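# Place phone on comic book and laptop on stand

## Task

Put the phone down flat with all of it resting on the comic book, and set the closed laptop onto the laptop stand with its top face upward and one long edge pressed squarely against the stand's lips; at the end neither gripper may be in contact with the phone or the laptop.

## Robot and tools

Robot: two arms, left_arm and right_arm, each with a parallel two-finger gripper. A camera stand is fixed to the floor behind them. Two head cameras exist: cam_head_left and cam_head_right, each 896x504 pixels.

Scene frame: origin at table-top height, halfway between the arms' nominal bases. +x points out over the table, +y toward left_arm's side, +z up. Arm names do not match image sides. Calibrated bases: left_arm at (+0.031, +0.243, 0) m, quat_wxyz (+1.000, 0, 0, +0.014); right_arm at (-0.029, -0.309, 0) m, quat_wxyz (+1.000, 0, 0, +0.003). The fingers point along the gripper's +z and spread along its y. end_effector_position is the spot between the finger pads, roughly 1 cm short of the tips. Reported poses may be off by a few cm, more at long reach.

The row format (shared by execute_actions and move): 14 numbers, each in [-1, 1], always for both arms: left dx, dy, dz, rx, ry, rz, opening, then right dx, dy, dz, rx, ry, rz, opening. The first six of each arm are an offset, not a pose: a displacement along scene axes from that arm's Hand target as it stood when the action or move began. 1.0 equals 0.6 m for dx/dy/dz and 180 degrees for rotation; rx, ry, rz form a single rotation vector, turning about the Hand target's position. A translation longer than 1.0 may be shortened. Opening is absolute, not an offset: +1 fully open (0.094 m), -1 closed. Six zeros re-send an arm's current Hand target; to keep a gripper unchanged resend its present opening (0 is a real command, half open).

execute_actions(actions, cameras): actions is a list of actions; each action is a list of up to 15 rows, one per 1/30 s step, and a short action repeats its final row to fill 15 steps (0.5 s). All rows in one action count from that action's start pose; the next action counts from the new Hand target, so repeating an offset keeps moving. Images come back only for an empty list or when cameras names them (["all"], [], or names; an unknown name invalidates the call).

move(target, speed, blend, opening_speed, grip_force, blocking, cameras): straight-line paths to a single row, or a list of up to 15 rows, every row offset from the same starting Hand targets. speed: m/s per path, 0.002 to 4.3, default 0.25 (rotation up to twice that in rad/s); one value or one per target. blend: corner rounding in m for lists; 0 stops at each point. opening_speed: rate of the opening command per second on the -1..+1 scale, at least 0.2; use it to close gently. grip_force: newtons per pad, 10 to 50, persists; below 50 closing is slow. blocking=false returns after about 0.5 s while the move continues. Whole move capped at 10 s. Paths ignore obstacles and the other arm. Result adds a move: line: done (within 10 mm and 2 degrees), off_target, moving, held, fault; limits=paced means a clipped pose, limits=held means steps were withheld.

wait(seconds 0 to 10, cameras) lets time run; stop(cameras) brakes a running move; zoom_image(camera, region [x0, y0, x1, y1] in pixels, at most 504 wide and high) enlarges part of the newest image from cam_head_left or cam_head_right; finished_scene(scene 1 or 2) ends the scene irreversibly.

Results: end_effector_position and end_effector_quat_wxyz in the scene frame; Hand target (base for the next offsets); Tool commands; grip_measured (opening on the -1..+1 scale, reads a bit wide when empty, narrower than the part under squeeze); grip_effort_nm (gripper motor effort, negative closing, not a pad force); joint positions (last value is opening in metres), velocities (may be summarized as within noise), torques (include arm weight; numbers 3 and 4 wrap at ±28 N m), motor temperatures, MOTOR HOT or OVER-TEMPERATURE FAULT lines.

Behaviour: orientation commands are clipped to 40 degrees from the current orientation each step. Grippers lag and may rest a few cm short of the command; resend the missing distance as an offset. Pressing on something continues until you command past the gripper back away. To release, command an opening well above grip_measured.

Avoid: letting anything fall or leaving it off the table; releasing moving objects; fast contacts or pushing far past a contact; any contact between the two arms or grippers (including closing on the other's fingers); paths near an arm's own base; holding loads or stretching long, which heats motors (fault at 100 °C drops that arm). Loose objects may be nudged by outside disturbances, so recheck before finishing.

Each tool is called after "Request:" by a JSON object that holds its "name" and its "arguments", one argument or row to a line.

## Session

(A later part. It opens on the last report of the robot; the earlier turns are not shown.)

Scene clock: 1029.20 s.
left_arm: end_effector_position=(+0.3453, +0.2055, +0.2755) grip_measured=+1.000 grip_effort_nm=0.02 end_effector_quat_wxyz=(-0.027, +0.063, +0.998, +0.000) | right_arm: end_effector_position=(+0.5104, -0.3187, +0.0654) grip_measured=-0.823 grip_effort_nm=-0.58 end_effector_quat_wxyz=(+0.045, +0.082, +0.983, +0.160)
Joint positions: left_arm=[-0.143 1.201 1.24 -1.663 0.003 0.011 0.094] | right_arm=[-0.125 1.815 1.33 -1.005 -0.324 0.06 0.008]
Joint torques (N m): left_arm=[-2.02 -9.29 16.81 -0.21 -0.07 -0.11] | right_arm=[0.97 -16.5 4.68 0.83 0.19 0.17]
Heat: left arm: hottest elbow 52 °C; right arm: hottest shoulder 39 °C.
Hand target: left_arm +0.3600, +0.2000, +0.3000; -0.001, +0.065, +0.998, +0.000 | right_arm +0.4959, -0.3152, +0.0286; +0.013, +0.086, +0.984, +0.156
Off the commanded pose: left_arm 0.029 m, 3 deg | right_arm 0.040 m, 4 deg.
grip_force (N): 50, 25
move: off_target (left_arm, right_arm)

Request:
{"name": "move", "arguments": {
  "target": [0,0,0,0,0,0,1, 0.012,0,0.025,0,0,0,0.0],
  "speed": 0.03,
  "opening_speed": 0.3,
  "cameras": ["all"]
}}

Request:
{"name": "zoom_image", "arguments": {
  "camera": "cam_head_right",
  "region": [500, 170, 700, 340]
}}

Request:
{"name": "zoom_image", "arguments": {
  "camera": "cam_head_left",
  "region": [490, 180, 690, 330]
}}

Scene clock: 1039.37 s.
left_arm: end_effector_position=(+0.3453, +0.2055, +0.2755) grip_measured=+1.000 grip_effort_nm=0.02 end_effector_quat_wxyz=(-0.027, +0.063, +0.998, +0.000) | right_arm: end_effector_position=(+0.5064, -0.3199, +0.0568) grip_measured=-0.002 grip_effort_nm=0.07 end_effector_quat_wxyz=(+0.031, +0.085, +0.984, +0.155)
Joint positions: left_arm=[-0.143 1.201 1.24 -1.663 0.003 0.011 0.094] | right_arm=[-0.125 1.83 1.33 -1.017 -0.314 0.061 0.047]
Joint torques (N m): left_arm=[-2.37 -8.23 16.94 -0.09 -0.07 -0.08] | right_arm=[1.2 -17.73 7.46 -0.13 -0.14 0.19]
Heat: left arm: hottest elbow 52 °C; right arm: hottest shoulder 39 °C.
Hand target: left_arm +0.3600, +0.2000, +0.3000; -0.001, +0.065, +0.998, +0.000 | right_arm +0.5030, -0.3152, +0.0435; +0.013, +0.087, +0.984, +0.156
Off the commanded pose: left_arm 0.029 m, 3 deg | right_arm 0.014 m, 2 deg.
grip_force (N): 50, 25
move: off_target (left_arm, right_arm)

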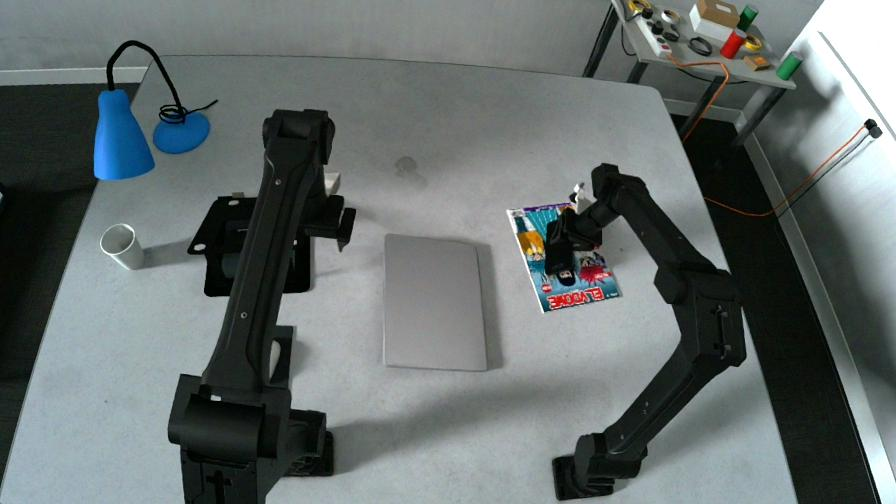

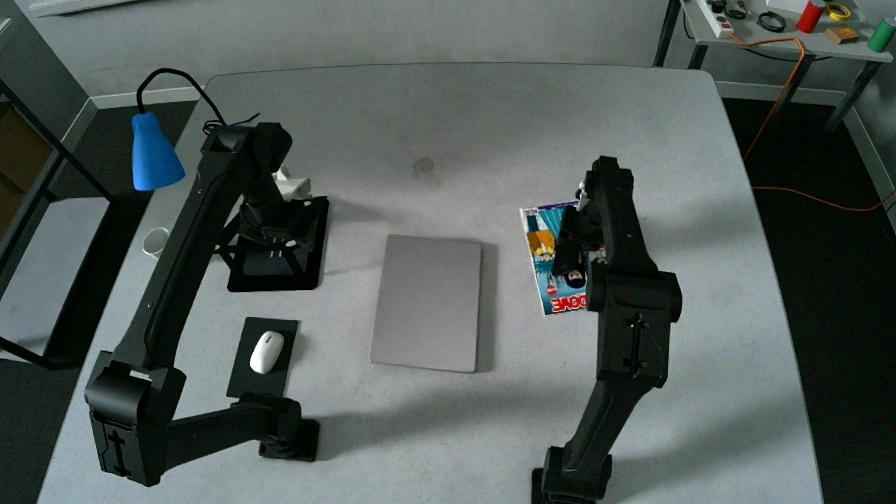

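Scaled by 2.520.

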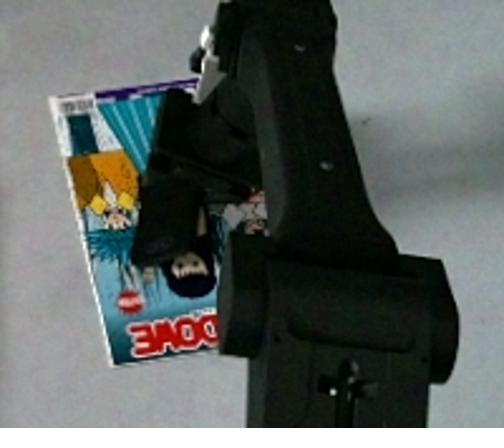

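Scaled by 2.520.

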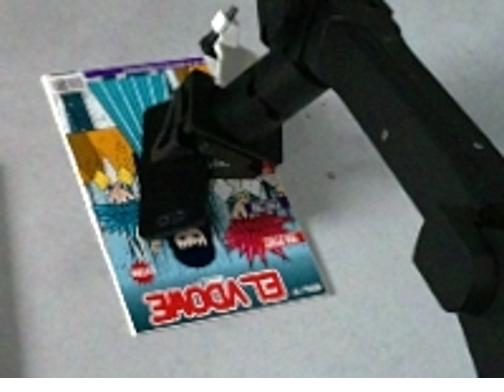

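Request:
{"name": "move", "arguments": {
  "target": [0,0,0,0,0,0,1, 0.0,0,0.0,0,0,0,1.0],
  "speed": 0.03,
  "opening_speed": 0.4,
  "cameras": ["all"]
}}

Request:
{"name": "zoom_image", "arguments": {
  "camera": "cam_head_right",
  "region": [500, 170, 700, 340]
}}

Request:
{"name": "zoom_image", "arguments": {
  "camera": "cam_head_left",
  "region": [490, 180, 690, 330]
}}

Scene clock: 1045.43 s.
left_arm: end_effector_position=(+0.3453, +0.2055, +0.2755) grip_measured=+1.000 grip_effort_nm=0.02 end_effector_quat_wxyz=(-0.027, +0.063, +0.998, +0.000) | right_arm: end_effector_position=(+0.5064, -0.3200, +0.0564) grip_measured=+0.998 grip_effort_nm=0.07 end_effector_quat_wxyz=(+0.031, +0.085, +0.984, +0.155)
Joint positions: left_arm=[-0.143 1.201 1.24 -1.663 0.003 0.011 0.094] | right_arm=[-0.125 1.831 1.33 -1.017 -0.313 0.061 0.094]
Joint torques (N m): left_arm=[-2.49 -8.41 16.73 -0.12 -0.05 -0.03] | right_arm=[1.14 -17.55 7.46 -0.1 -0.16 0.19]
Heat: left arm: hottest elbow 52 °C; right arm: hottest shoulder 38 °C.
Hand target: left_arm +0.3600, +0.2000, +0.3000; -0.001, +0.065, +0.998, +0.000 | right_arm +0.5030, -0.3152, +0.0435; +0.013, +0.087, +0.984, +0.156
Off the commanded pose: left_arm 0.029 m, 3 deg | right_arm 0.014 m, 2 deg.
grip_force (N): 50, 25
move: off_target (left_arm, right_arm)

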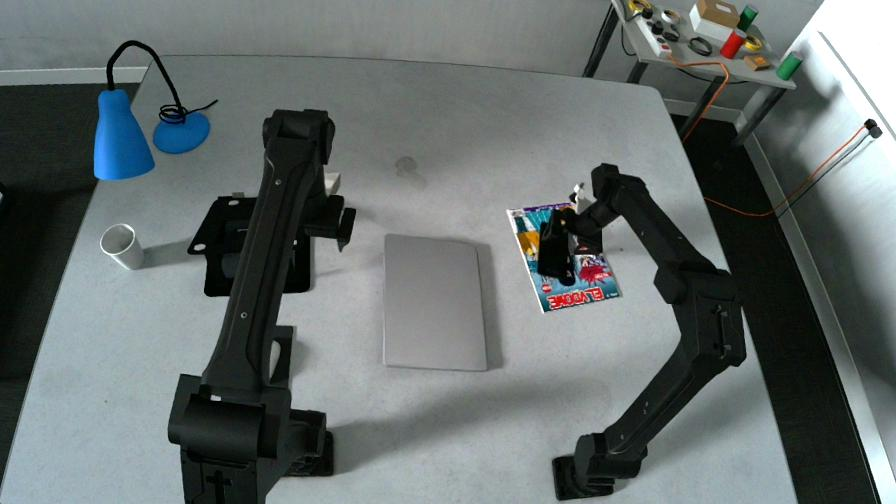

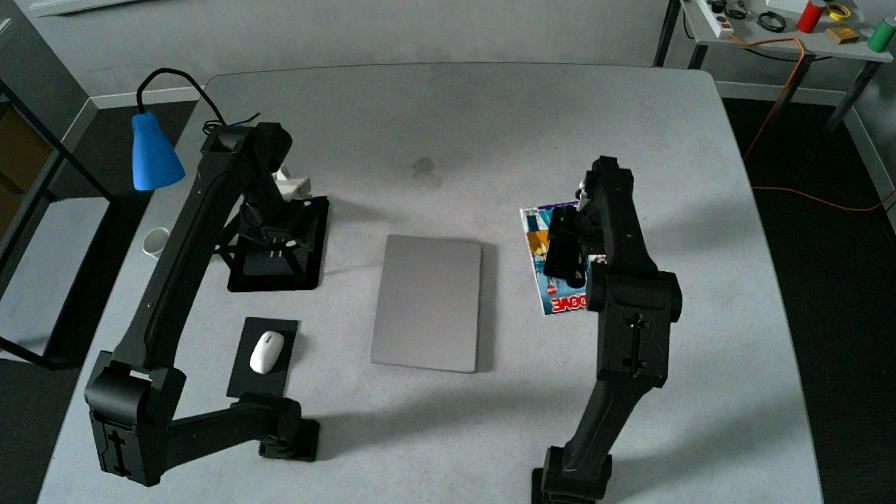

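Scaled by 2.520.

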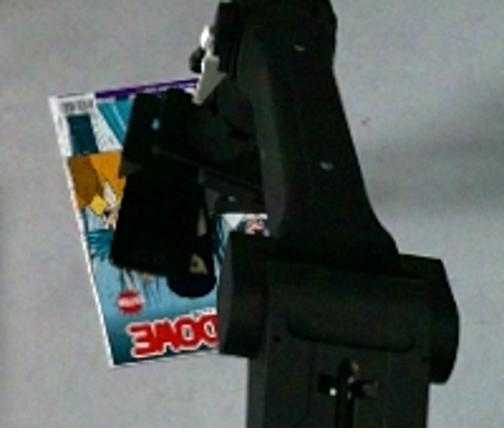

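Scaled by 2.520.

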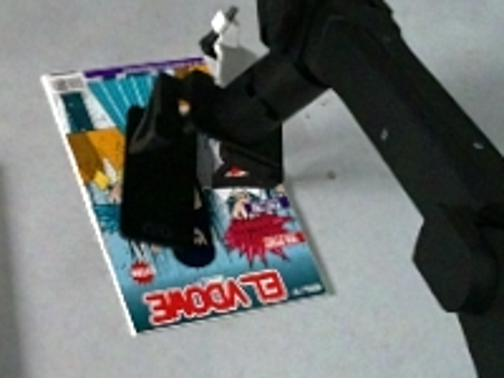

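Request:
{"name": "zoom_image", "arguments": {
  "camera": "cam_head_left",
  "region": [520, 200, 620, 300]
}}

Request:
{"name": "zoom_image", "arguments": {
  "camera": "cam_head_right",
  "region": [520, 200, 620, 300]
}}

Scaled by 5.040.

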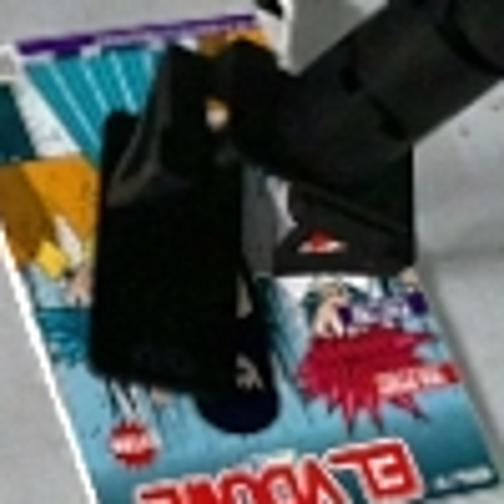

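Scaled by 5.040.

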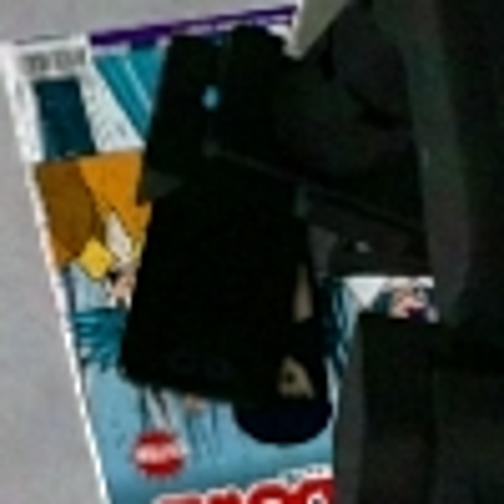

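Request:
{"name": "move", "arguments": {
  "target": [
    [0,0,0,0,0,0,1, 0.0,-0.01,0.12,0,0,0,1.0],
    [0,0,0,0,0,0,1, -0.15,-0.2,0.4,0.1,-0.02,0,1.0]
  ],
  "speed": [0.08, 0.25],
  "blend": [0.02, 0],
  "cameras": ["all"]
}}

Request:
{"name": "zoom_image", "arguments": {
  "camera": "cam_head_left",
  "region": [490, 180, 640, 330]
}}

Request:
{"name": "zoom_image", "arguments": {
  "camera": "cam_head_right",
  "region": [500, 180, 650, 330]
}}

Scene clock: 1089.30 s.
left_arm: end_effector_position=(+0.3453, +0.2055, +0.2755) grip_measured=+1.000 grip_effort_nm=0.02 end_effector_quat_wxyz=(-0.027, +0.063, +0.998, +0.000) | right_arm: end_effector_position=(+0.4033, -0.4279, +0.2589) grip_measured=+0.999 grip_effort_nm=0.07 end_effector_quat_wxyz=(+0.033, +0.103, +0.946, +0.307)
Joint positions: left_arm=[-0.143 1.201 1.24 -1.663 0.003 0.011 0.094] | right_arm=[-0.494 1.594 1.502 -1.671 -0.602 -0.332 0.094]
Joint torques (N m): left_arm=[-1.79 -8.35 16.87 -0.24 -0.08 -0.05] | right_arm=[0.21 -17.32 12.19 -0.54 -0.39 0.02]
Heat: left arm: hottest elbow 53 °C; right arm: hottest elbow 38 °C.
Hand target: left_arm +0.3600, +0.2000, +0.3000; -0.001, +0.065, +0.998, +0.000 | right_arm +0.4130, -0.4352, +0.2836; +0.030, +0.082, +0.947, +0.310
Off the commanded pose: left_arm 0.029 m, 3 deg | right_arm 0.027 m, 2 deg.
joint sent to its limit (right arm) — joint 4 (wrist pitch), lower limit. The joint targets are off in orientation, not in position.
grip_force (N): 50, 25
move: off_target (left_arm, right_arm)

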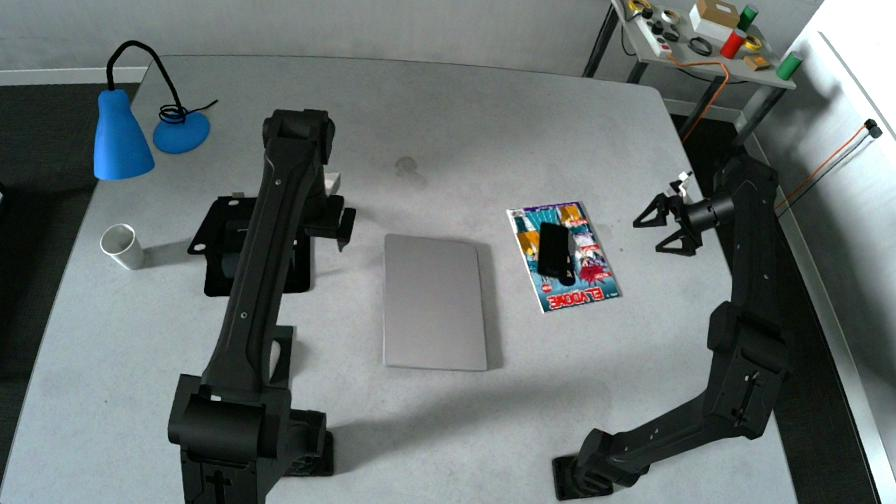

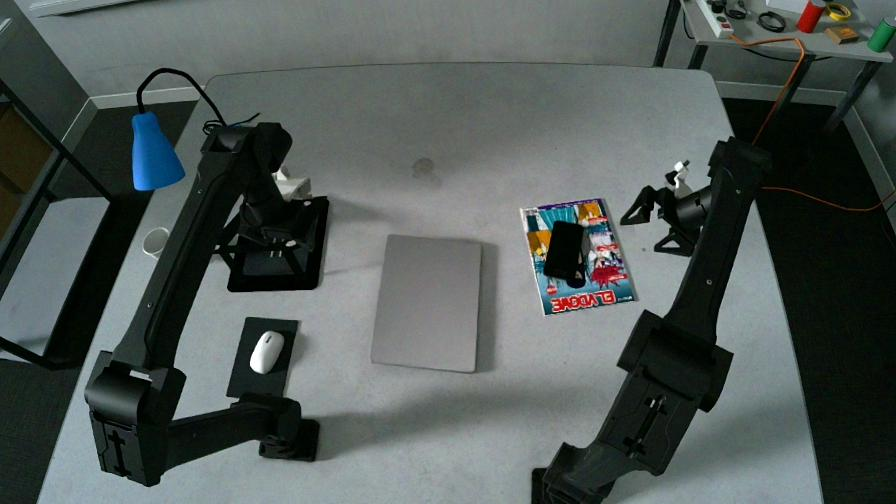

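Scaled by 3.360.

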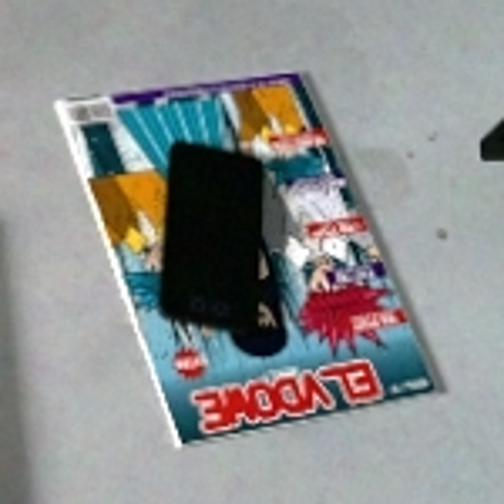

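Scaled by 3.360.

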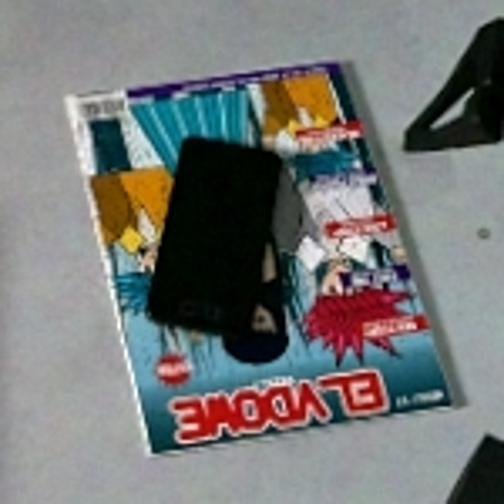

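Request:
{"name": "move", "arguments": {
  "target": [0.325,-0.355,-0.3,0,0.111,0.042,-0.95, -0.433,0.702,-0.273,-0.209,-0.1145,0.0085,1.0],
  "speed": 0.2,
  "cameras": ["all"]
}}

Scene clock: 1283.87 s.
left_arm: end_effector_position=(+0.5411, +0.0007, +0.1028) grip_measured=-0.948 grip_effort_nm=-0.08 end_effector_quat_wxyz=(-0.180, -0.006, +0.984, -0.009) | right_arm: end_effector_position=(+0.1485, -0.0348, +0.1039) grip_measured=+0.999 grip_effort_nm=0.06 end_effector_quat_wxyz=(+0.210, -0.002, +0.978, -0.015)
Joint positions: left_arm=[-0.423 2.1 1.869 -1.668 0.155 -0.381 0.002] | right_arm=[1.205 1.202 0.734 -0.974 0.406 1.18 0.094]
Joint torques (N m): left_arm=[-2.61 -22.48 15.46 -0.65 0.13 -0.11] | right_arm=[1.2 -7.41 11.62 0.01 0.39 0.2]
Motor temperatures (°C): left_arm=[22 28 54 23 26 23 26] | right_arm=[26 37 53 25 24 23 25]
Heat: left arm: hottest elbow 54 °C; right arm: hottest elbow 53 °C.
Hand target: left_arm +0.5551, -0.0129, +0.1201; -0.174, -0.002, +0.985, -0.011 | right_arm +0.1532, -0.0141, +0.1197; +0.216, +0.000, +0.976, +0.000
Off the commanded pose: left_arm 0.026 m, 1 deg | right_arm 0.027 m, 2 deg.
joint sent to its limit (left arm) — joint 4 (wrist pitch), lower limit. The joint targets still meet the commanded pose.
grip_force (N): 50, 25
move: off_target (left_arm, right_arm)

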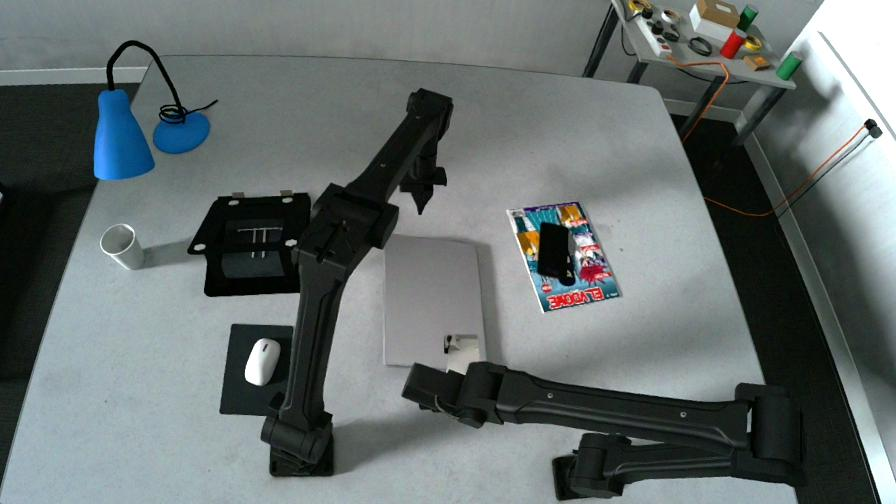

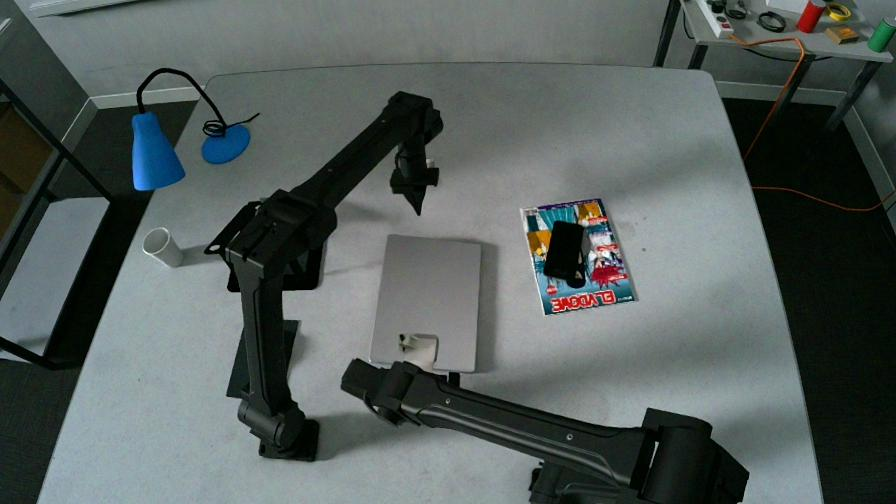

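Request:
{"name": "move", "arguments": {
  "target": [0.01,-0.045,-0.13,0,0,0,-0.95, -0.01,0.025,-0.11,0,0,0,1.0],
  "speed": 0.1,
  "cameras": ["all"]
}}

Request:
{"name": "zoom_image", "arguments": {
  "camera": "cam_head_left",
  "region": [360, 200, 520, 400]
}}

Request:
{"name": "zoom_image", "arguments": {
  "camera": "cam_head_right",
  "region": [340, 200, 500, 400]
}}

Scene clock: 1296.73 s.
left_arm: end_effector_position=(+0.5421, -0.0223, +0.0297) grip_measured=-0.948 grip_effort_nm=-0.08 end_effector_quat_wxyz=(-0.202, -0.007, +0.979, +0.001) | right_arm: end_effector_position=(+0.1525, +0.0036, +0.0649) grip_measured=+0.999 grip_effort_nm=0.06 end_effector_quat_wxyz=(+0.219, +0.005, +0.976, +0.008)
Joint positions: left_arm=[-0.456 2.225 1.874 -1.593 0.165 -0.41 0.002] | right_arm=[1.235 1.346 0.734 -0.792 0.411 1.215 0.094]
Joint torques (N m): left_arm=[-2.9 -22.59 14.87 0.14 0.16 -0.04] | right_arm=[1.38 -9.05 5.91 0.77 0.4 0.22]
Heat: left arm: hottest elbow 53 °C; right arm: hottest elbow 52 °C.
Hand target: left_arm +0.5611, -0.0400, +0.0422; -0.174, -0.002, +0.985, -0.011 | right_arm +0.1472, +0.0010, +0.0537; +0.217, +0.000, +0.976, +0.000
Off the commanded pose: left_arm 0.029 m, 4 deg | right_arm 0.013 m, 1 deg.
grip_force (N): 50, 25
move: off_target (left_arm, right_arm)

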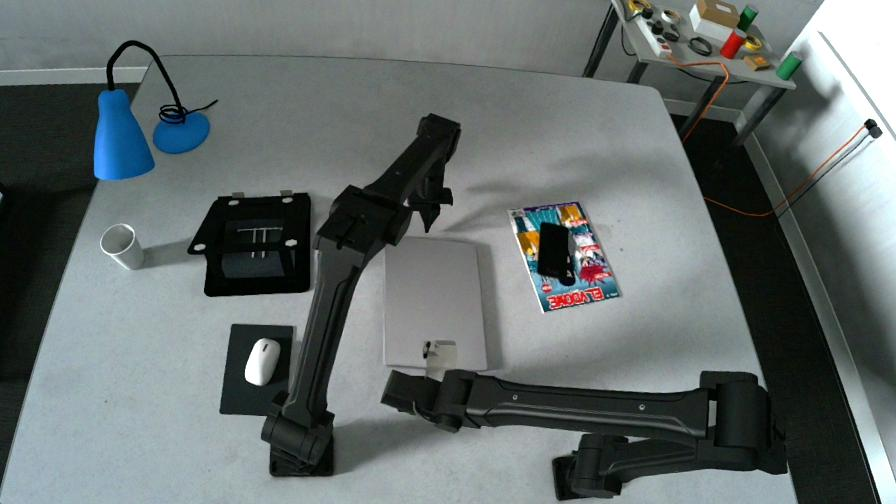

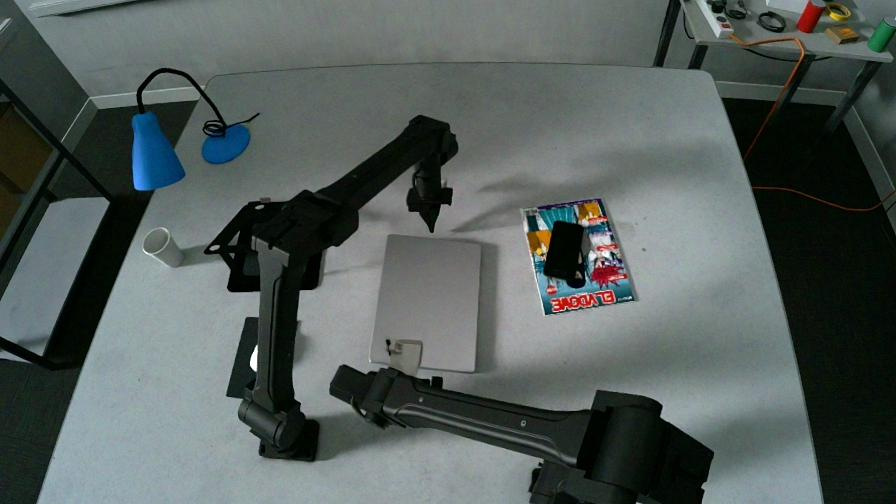

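Scaled by 2.520.

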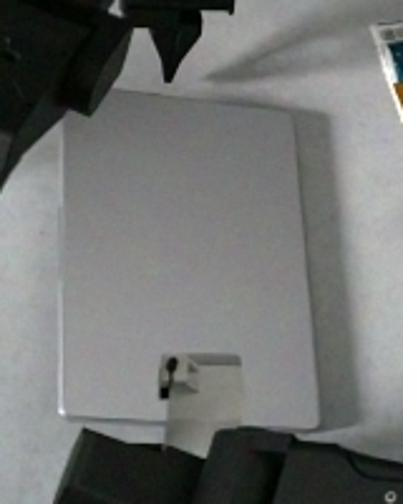

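Scaled by 2.520.

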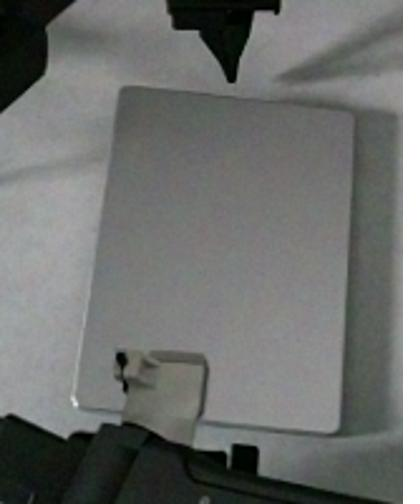

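Request:
{"name": "move", "arguments": {
  "target": [0.0,-0.01,-0.03,0,0,0,-0.95, 0.0,-0.03,-0.06,0,0,0,1.0],
  "speed": 0.06,
  "cameras": ["all"]
}}

Request:
{"name": "zoom_image", "arguments": {
  "camera": "cam_head_left",
  "region": [360, 200, 520, 400]
}}

Request:
{"name": "zoom_image", "arguments": {
  "camera": "cam_head_right",
  "region": [340, 200, 500, 400]
}}

Scene clock: 1306.57 s.
left_arm: end_effector_position=(+0.5443, -0.0286, +0.0156) grip_measured=-0.948 grip_effort_nm=-0.08 end_effector_quat_wxyz=(-0.198, -0.007, +0.980, -0.001) | right_arm: end_effector_position=(+0.1472, -0.0119, +0.0273) grip_measured=+0.999 grip_effort_nm=0.07 end_effector_quat_wxyz=(+0.220, +0.003, +0.976, +0.010)
Joint positions: left_arm=[-0.464 2.246 1.874 -1.562 0.168 -0.418 0.002] | right_arm=[1.235 1.381 0.64 -0.659 0.411 1.212 0.094]
Joint torques (N m): left_arm=[-2.49 -23.24 14.34 0.21 0.21 -0.09] | right_arm=[0.09 -8.59 5.49 0.98 0.3 0.11]
Heat: left arm: hottest elbow 53 °C; right arm: hottest elbow 49 °C.
Hand target: left_arm +0.5611, -0.0460, +0.0241; -0.174, -0.002, +0.985, -0.011 | right_arm +0.1472, -0.0171, +0.0177; +0.216, +0.000, +0.976, +0.000
Off the commanded pose: left_arm 0.026 m, 3 deg | right_arm 0.011 m, 1 deg.
grip_force (N): 50, 25
move: off_target (left_arm, right_arm)

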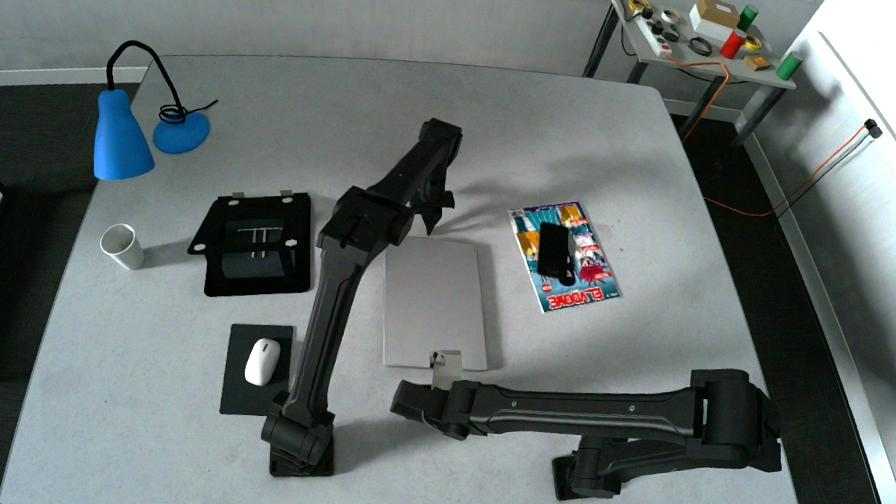

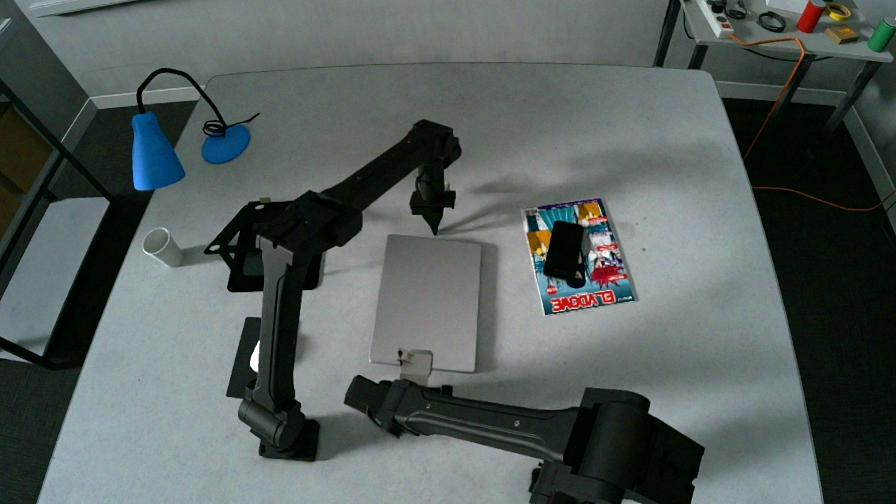

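Scaled by 2.520.

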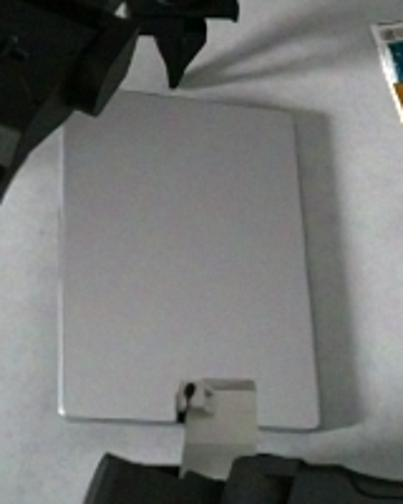

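Scaled by 2.520.

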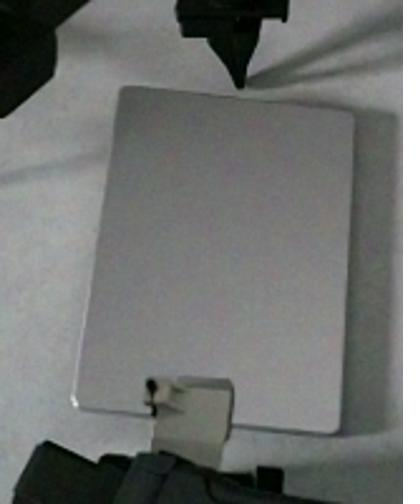

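Request:
{"name": "move", "arguments": {
  "target": [-0.02,0.0,-0.015,0,0,0,-0.95, 0.04,0.0,-0.015,0,0,0,1.0],
  "speed": 0.06,
  "cameras": ["all"]
}}

Request:
{"name": "zoom_image", "arguments": {
  "camera": "cam_head_left",
  "region": [360, 200, 520, 400]
}}

Request:
{"name": "zoom_image", "arguments": {
  "camera": "cam_head_right",
  "region": [340, 200, 500, 400]
}}

Scene clock: 1313.17 s.
left_arm: end_effector_position=(+0.5483, -0.0326, +0.0144) grip_measured=-0.948 grip_effort_nm=-0.07 end_effector_quat_wxyz=(-0.188, -0.009, +0.982, -0.006) | right_arm: end_effector_position=(+0.1683, -0.0135, +0.0165) grip_measured=+0.999 grip_effort_nm=0.07 end_effector_quat_wxyz=(+0.220, -0.001, +0.976, +0.007)
Joint positions: left_arm=[-0.467 2.244 1.874 -1.54 0.17 -0.426 0.002] | right_arm=[1.171 1.421 0.64 -0.596 0.401 1.136 0.094]
Joint torques (N m): left_arm=[-2.73 -23.77 9.01 0.88 0.16 -0.05] | right_arm=[-0.26 -9.11 5.85 0.84 0.24 0.11]
Motor temperatures (°C): left_arm=[22 30 52 23 26 23 26] | right_arm=[26 36 47 25 24 23 25]
Heat: left arm: hottest elbow 52 °C; right arm: hottest elbow 47 °C.
Hand target: left_arm +0.5490, -0.0461, +0.0151; -0.174, -0.002, +0.985, -0.011 | right_arm +0.1712, -0.0171, +0.0088; +0.216, +0.000, +0.976, +0.000
Off the commanded pose: left_arm 0.013 m, 2 deg | right_arm 0.009 m, 1 deg.
grip_force (N): 50, 25
move: off_target (left_arm)

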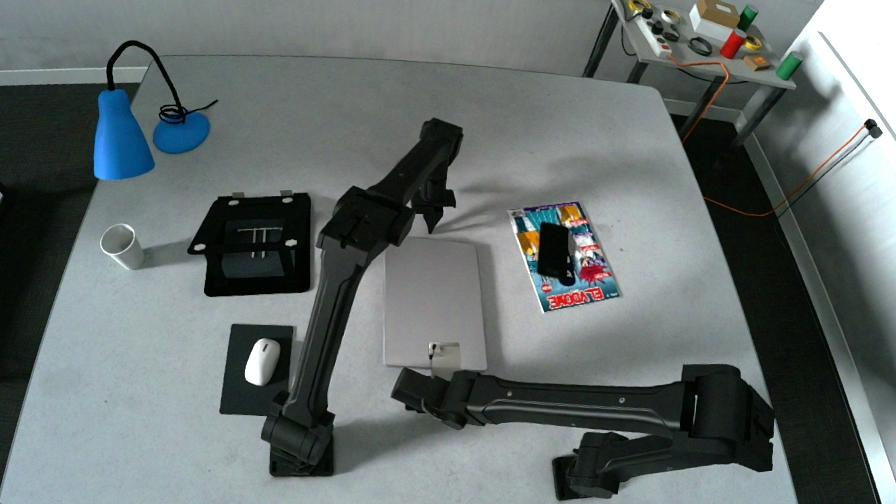

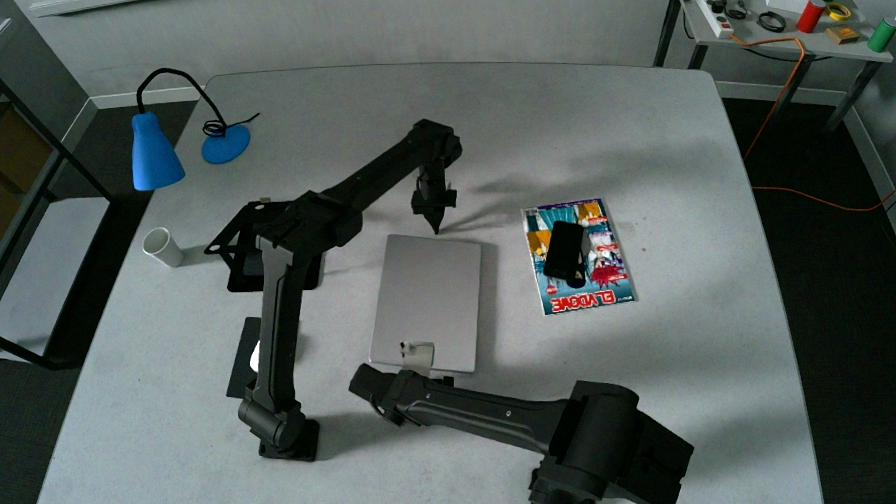

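Scaled by 2.520.

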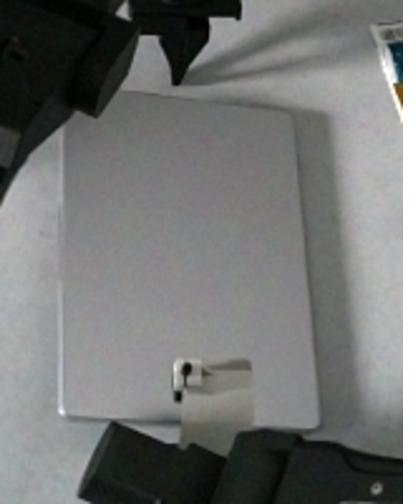

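Scaled by 2.520.

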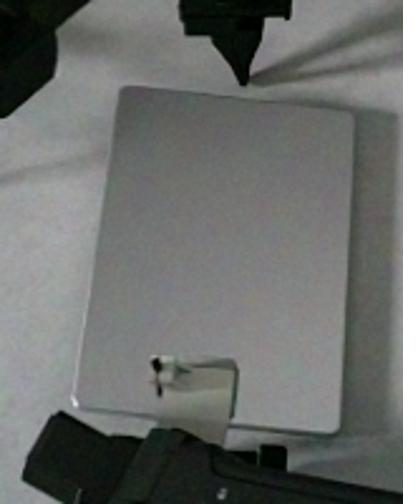

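Request:
{"name": "move", "arguments": {
  "target": [-0.05,0.0,0.012,0,0,0,-0.95, 0.04,0.0,0.005,0,0,0,1.0],
  "speed": 0.05,
  "cameras": ["all"]
}}

Request:
{"name": "zoom_image", "arguments": {
  "camera": "cam_head_left",
  "region": [360, 200, 520, 400]
}}

Request:
{"name": "zoom_image", "arguments": {
  "camera": "cam_head_right",
  "region": [340, 200, 500, 400]
}}

Scene clock: 1319.17 s.
left_arm: end_effector_position=(+0.5239, -0.0388, +0.0149) grip_measured=-0.948 grip_effort_nm=-0.07 end_effector_quat_wxyz=(-0.181, -0.005, +0.983, -0.008) | right_arm: end_effector_position=(+0.1869, -0.0233, +0.0132) grip_measured=+0.999 grip_effort_nm=0.06 end_effector_quat_wxyz=(+0.216, -0.002, +0.976, -0.001)
Joint positions: left_arm=[-0.493 2.183 1.768 -1.477 0.176 -0.446 0.002] | right_arm=[1.105 1.431 0.64 -0.578 0.388 1.066 0.094]
Joint torques (N m): left_arm=[-2.55 -25.58 7.68 0.05 0.15 -0.07] | right_arm=[-0.38 -8.82 7.57 0.81 0.24 0.04]
Heat: left arm: hottest elbow 51 °C; right arm: hottest elbow 46 °C.
Hand target: left_arm +0.5191, -0.0460, +0.0223; -0.174, -0.002, +0.985, -0.012 | right_arm +0.1952, -0.0170, +0.0117; +0.216, +0.000, +0.976, +0.000
Off the commanded pose: left_arm 0.011 m, 1 deg | right_arm 0.010 m, 0 deg.
grip_force (N): 50, 25
move: off_target (left_arm)

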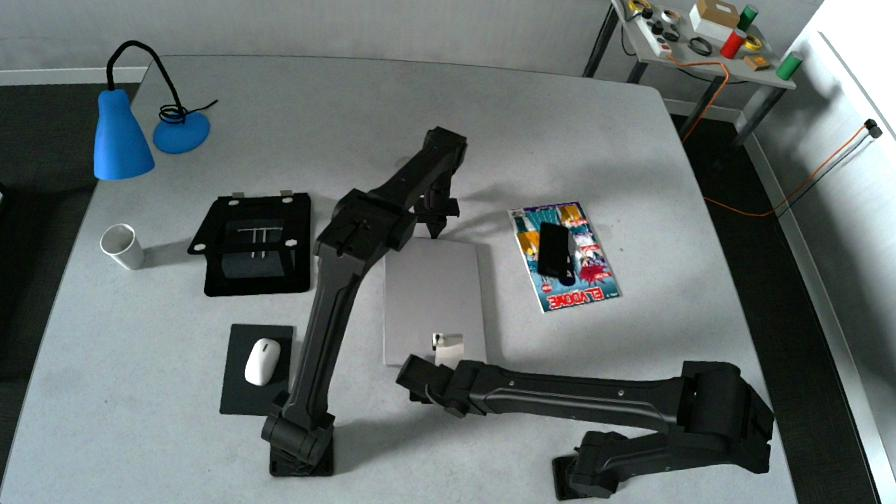

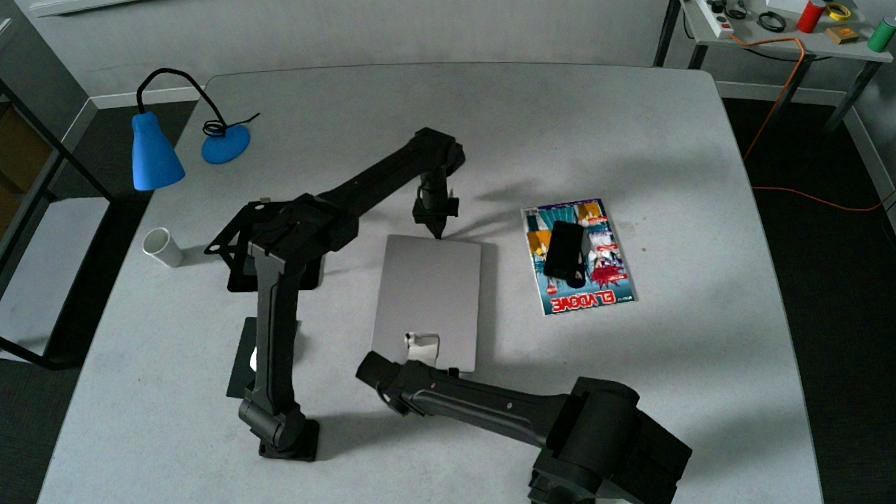

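Scaled by 2.520.

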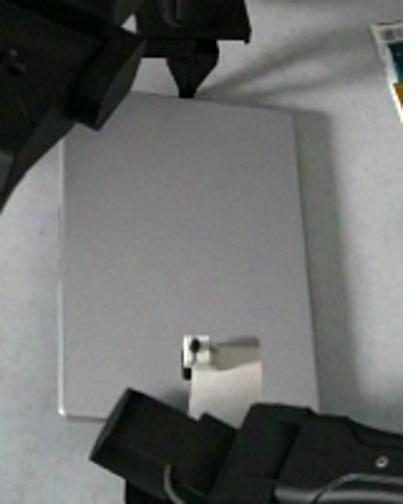

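Scaled by 2.520.

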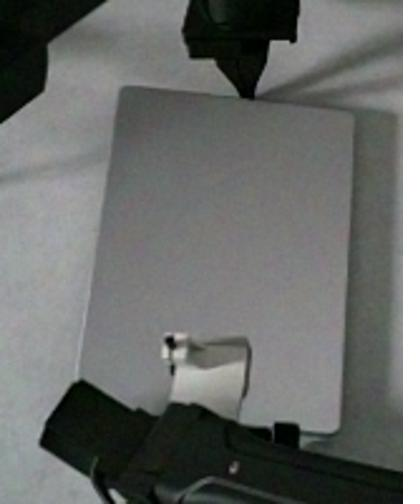

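Request:
{"name": "move", "arguments": {
  "target": [-0.04,0.01,0.0,0,0,0,-0.95, 0.04,0.01,0.0,0,0,0,1.0],
  "speed": 0.05
}}

Request:
{"name": "zoom_image", "arguments": {
  "camera": "cam_head_right",
  "region": [340, 200, 500, 400]
}}

Scene clock: 1325.63 s.
left_arm: end_effector_position=(+0.5170, -0.0359, +0.0153) grip_measured=-0.948 grip_effort_nm=-0.07 end_effector_quat_wxyz=(-0.158, -0.006, +0.987, -0.019) | right_arm: end_effector_position=(+0.1946, -0.0240, +0.0127) grip_measured=+0.999 grip_effort_nm=0.07 end_effector_quat_wxyz=(+0.210, -0.006, +0.978, +0.002)
Joint positions: left_arm=[-0.494 2.129 1.685 -1.396 0.176 -0.454 0.002] | right_arm=[1.076 1.435 0.645 -0.567 0.368 1.028 0.094]
Joint torques (N m): left_arm=[-3.49 -24.53 5.9 -1.05 0.27 -0.01] | right_arm=[-2.08 -6.71 9.98 1.01 0.53 -0.1]
Heat: left arm: hottest elbow 49 °C; right arm: hottest elbow 45 °C.
Hand target: left_arm +0.4952, -0.0401, +0.0224; -0.173, -0.002, +0.985, -0.012 | right_arm +0.2191, -0.0109, +0.0118; +0.216, +0.000, +0.976, +0.000
Off the commanded pose: left_arm 0.023 m, 2 deg | right_arm 0.028 m, 1 deg.
grip_force (N): 50, 25
move: off_target (left_arm, right_arm)

Scaled by 2.520.
This view is cut from an older image: the scene may have changed since it was taken.

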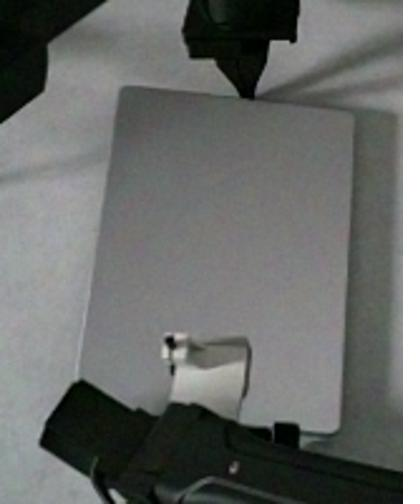

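Request:
{"name": "move", "arguments": {
  "target": [
    [-0.0243,0.1012,0.005,0,0,0.0833,-0.95, 0.0253,-0.0575,0.005,0,0,0.0833,1.0],
    [-0.046,0.1535,0.005,0,0,0.1667,-0.95, 0.046,-0.1077,0.005,0,0,0.1667,1.0],
    [-0.0805,0.1983,0.005,0,0,0.25,-0.95, 0.0792,-0.1508,0.005,0,0,0.25,1.0],
    [-0.1253,0.2328,0.005,0,0,0.3333,-0.95, 0.1223,-0.184,0.005,0,0,0.3333,1.0],
    [-0.1777,0.2545,0.005,0,0,0.4167,-0.95, 0.1725,-0.2047,0.005,0,0,0.4167,1.0],
    [-0.2337,0.2618,0.005,0,0,0.5,-0.95, 0.2265,-0.2118,0.005,0,0,0.5,1.0]
  ],
  "speed": 0.1,
  "blend": [0.02,0.02,0.02,0.02,0.02,0],
  "cameras": ["all"]
}}

Scene clock: 1348.03 s.
left_arm: end_effector_position=(+0.3524, +0.1476, +0.0131) grip_measured=-0.948 grip_effort_nm=-0.07 end_effector_quat_wxyz=(+0.108, +0.719, -0.679, +0.100) | right_arm: end_effector_position=(+0.3368, -0.1637, +0.0155) grip_measured=+0.999 grip_effort_nm=0.04 end_effector_quat_wxyz=(-0.138, +0.668, -0.718, -0.139)
Joint positions: left_arm=[-0.164 1.45 0.697 -0.78 0.293 -1.77 0.002] | right_arm=[0.209 1.558 0.808 -0.72 -0.383 -1.265 0.094]
Joint torques (N m): left_arm=[-5.95 -12.45 7.97 1.05 1.81 -0.12] | right_arm=[3.02 -8.88 10.29 0.62 -1.58 -0.12]
Motor temperatures (°C): left_arm=[22 31 45 23 29 23 26] | right_arm=[26 34 44 25 25 23 25]
Heat: left arm: hottest elbow 45 °C; right arm: hottest elbow 44 °C.
Hand target: left_arm +0.3550, +0.1170, +0.0254; +0.114, +0.698, -0.695, +0.131 | right_arm +0.3551, -0.1380, +0.0149; -0.153, +0.690, -0.690, -0.153
Off the commanded pose: left_arm 0.033 m, 5 deg | right_arm 0.032 m, 5 deg.
grip_force (N): 50, 25
move: off_target (left_arm, right_arm)

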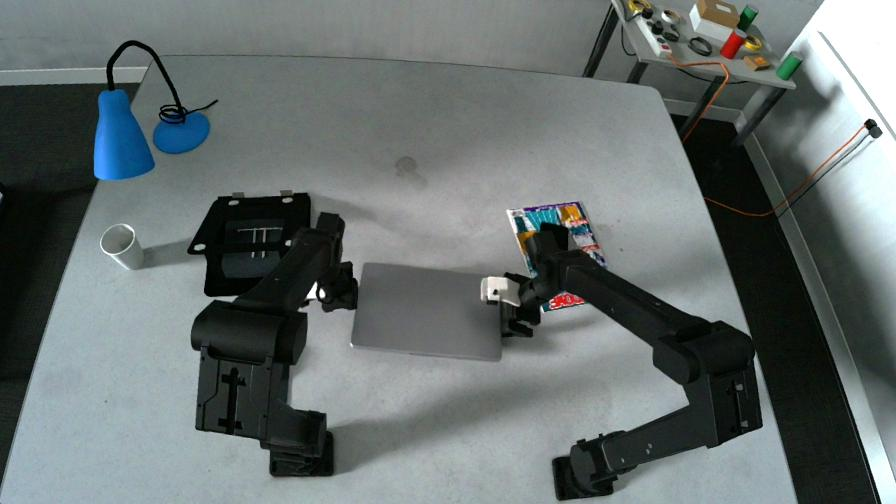

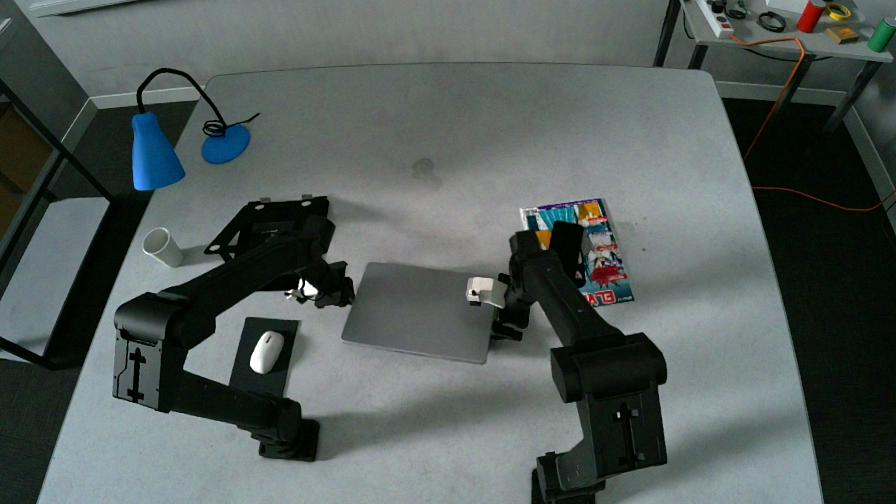

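Request:
{"name": "zoom_image", "arguments": {
  "camera": "cam_head_left",
  "region": [290, 220, 590, 400]
}}

Request:
{"name": "zoom_image", "arguments": {
  "camera": "cam_head_right",
  "region": [280, 220, 580, 400]
}}

Scaled by 1.680.

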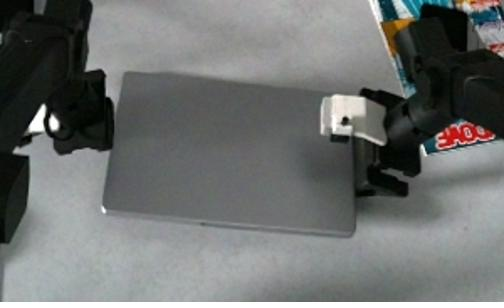

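Scaled by 1.680.

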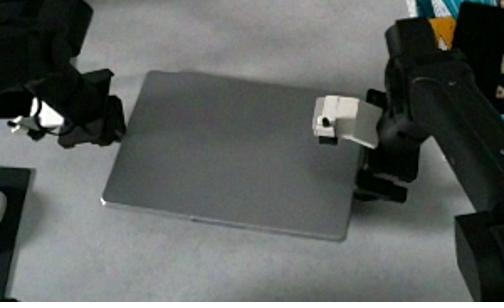

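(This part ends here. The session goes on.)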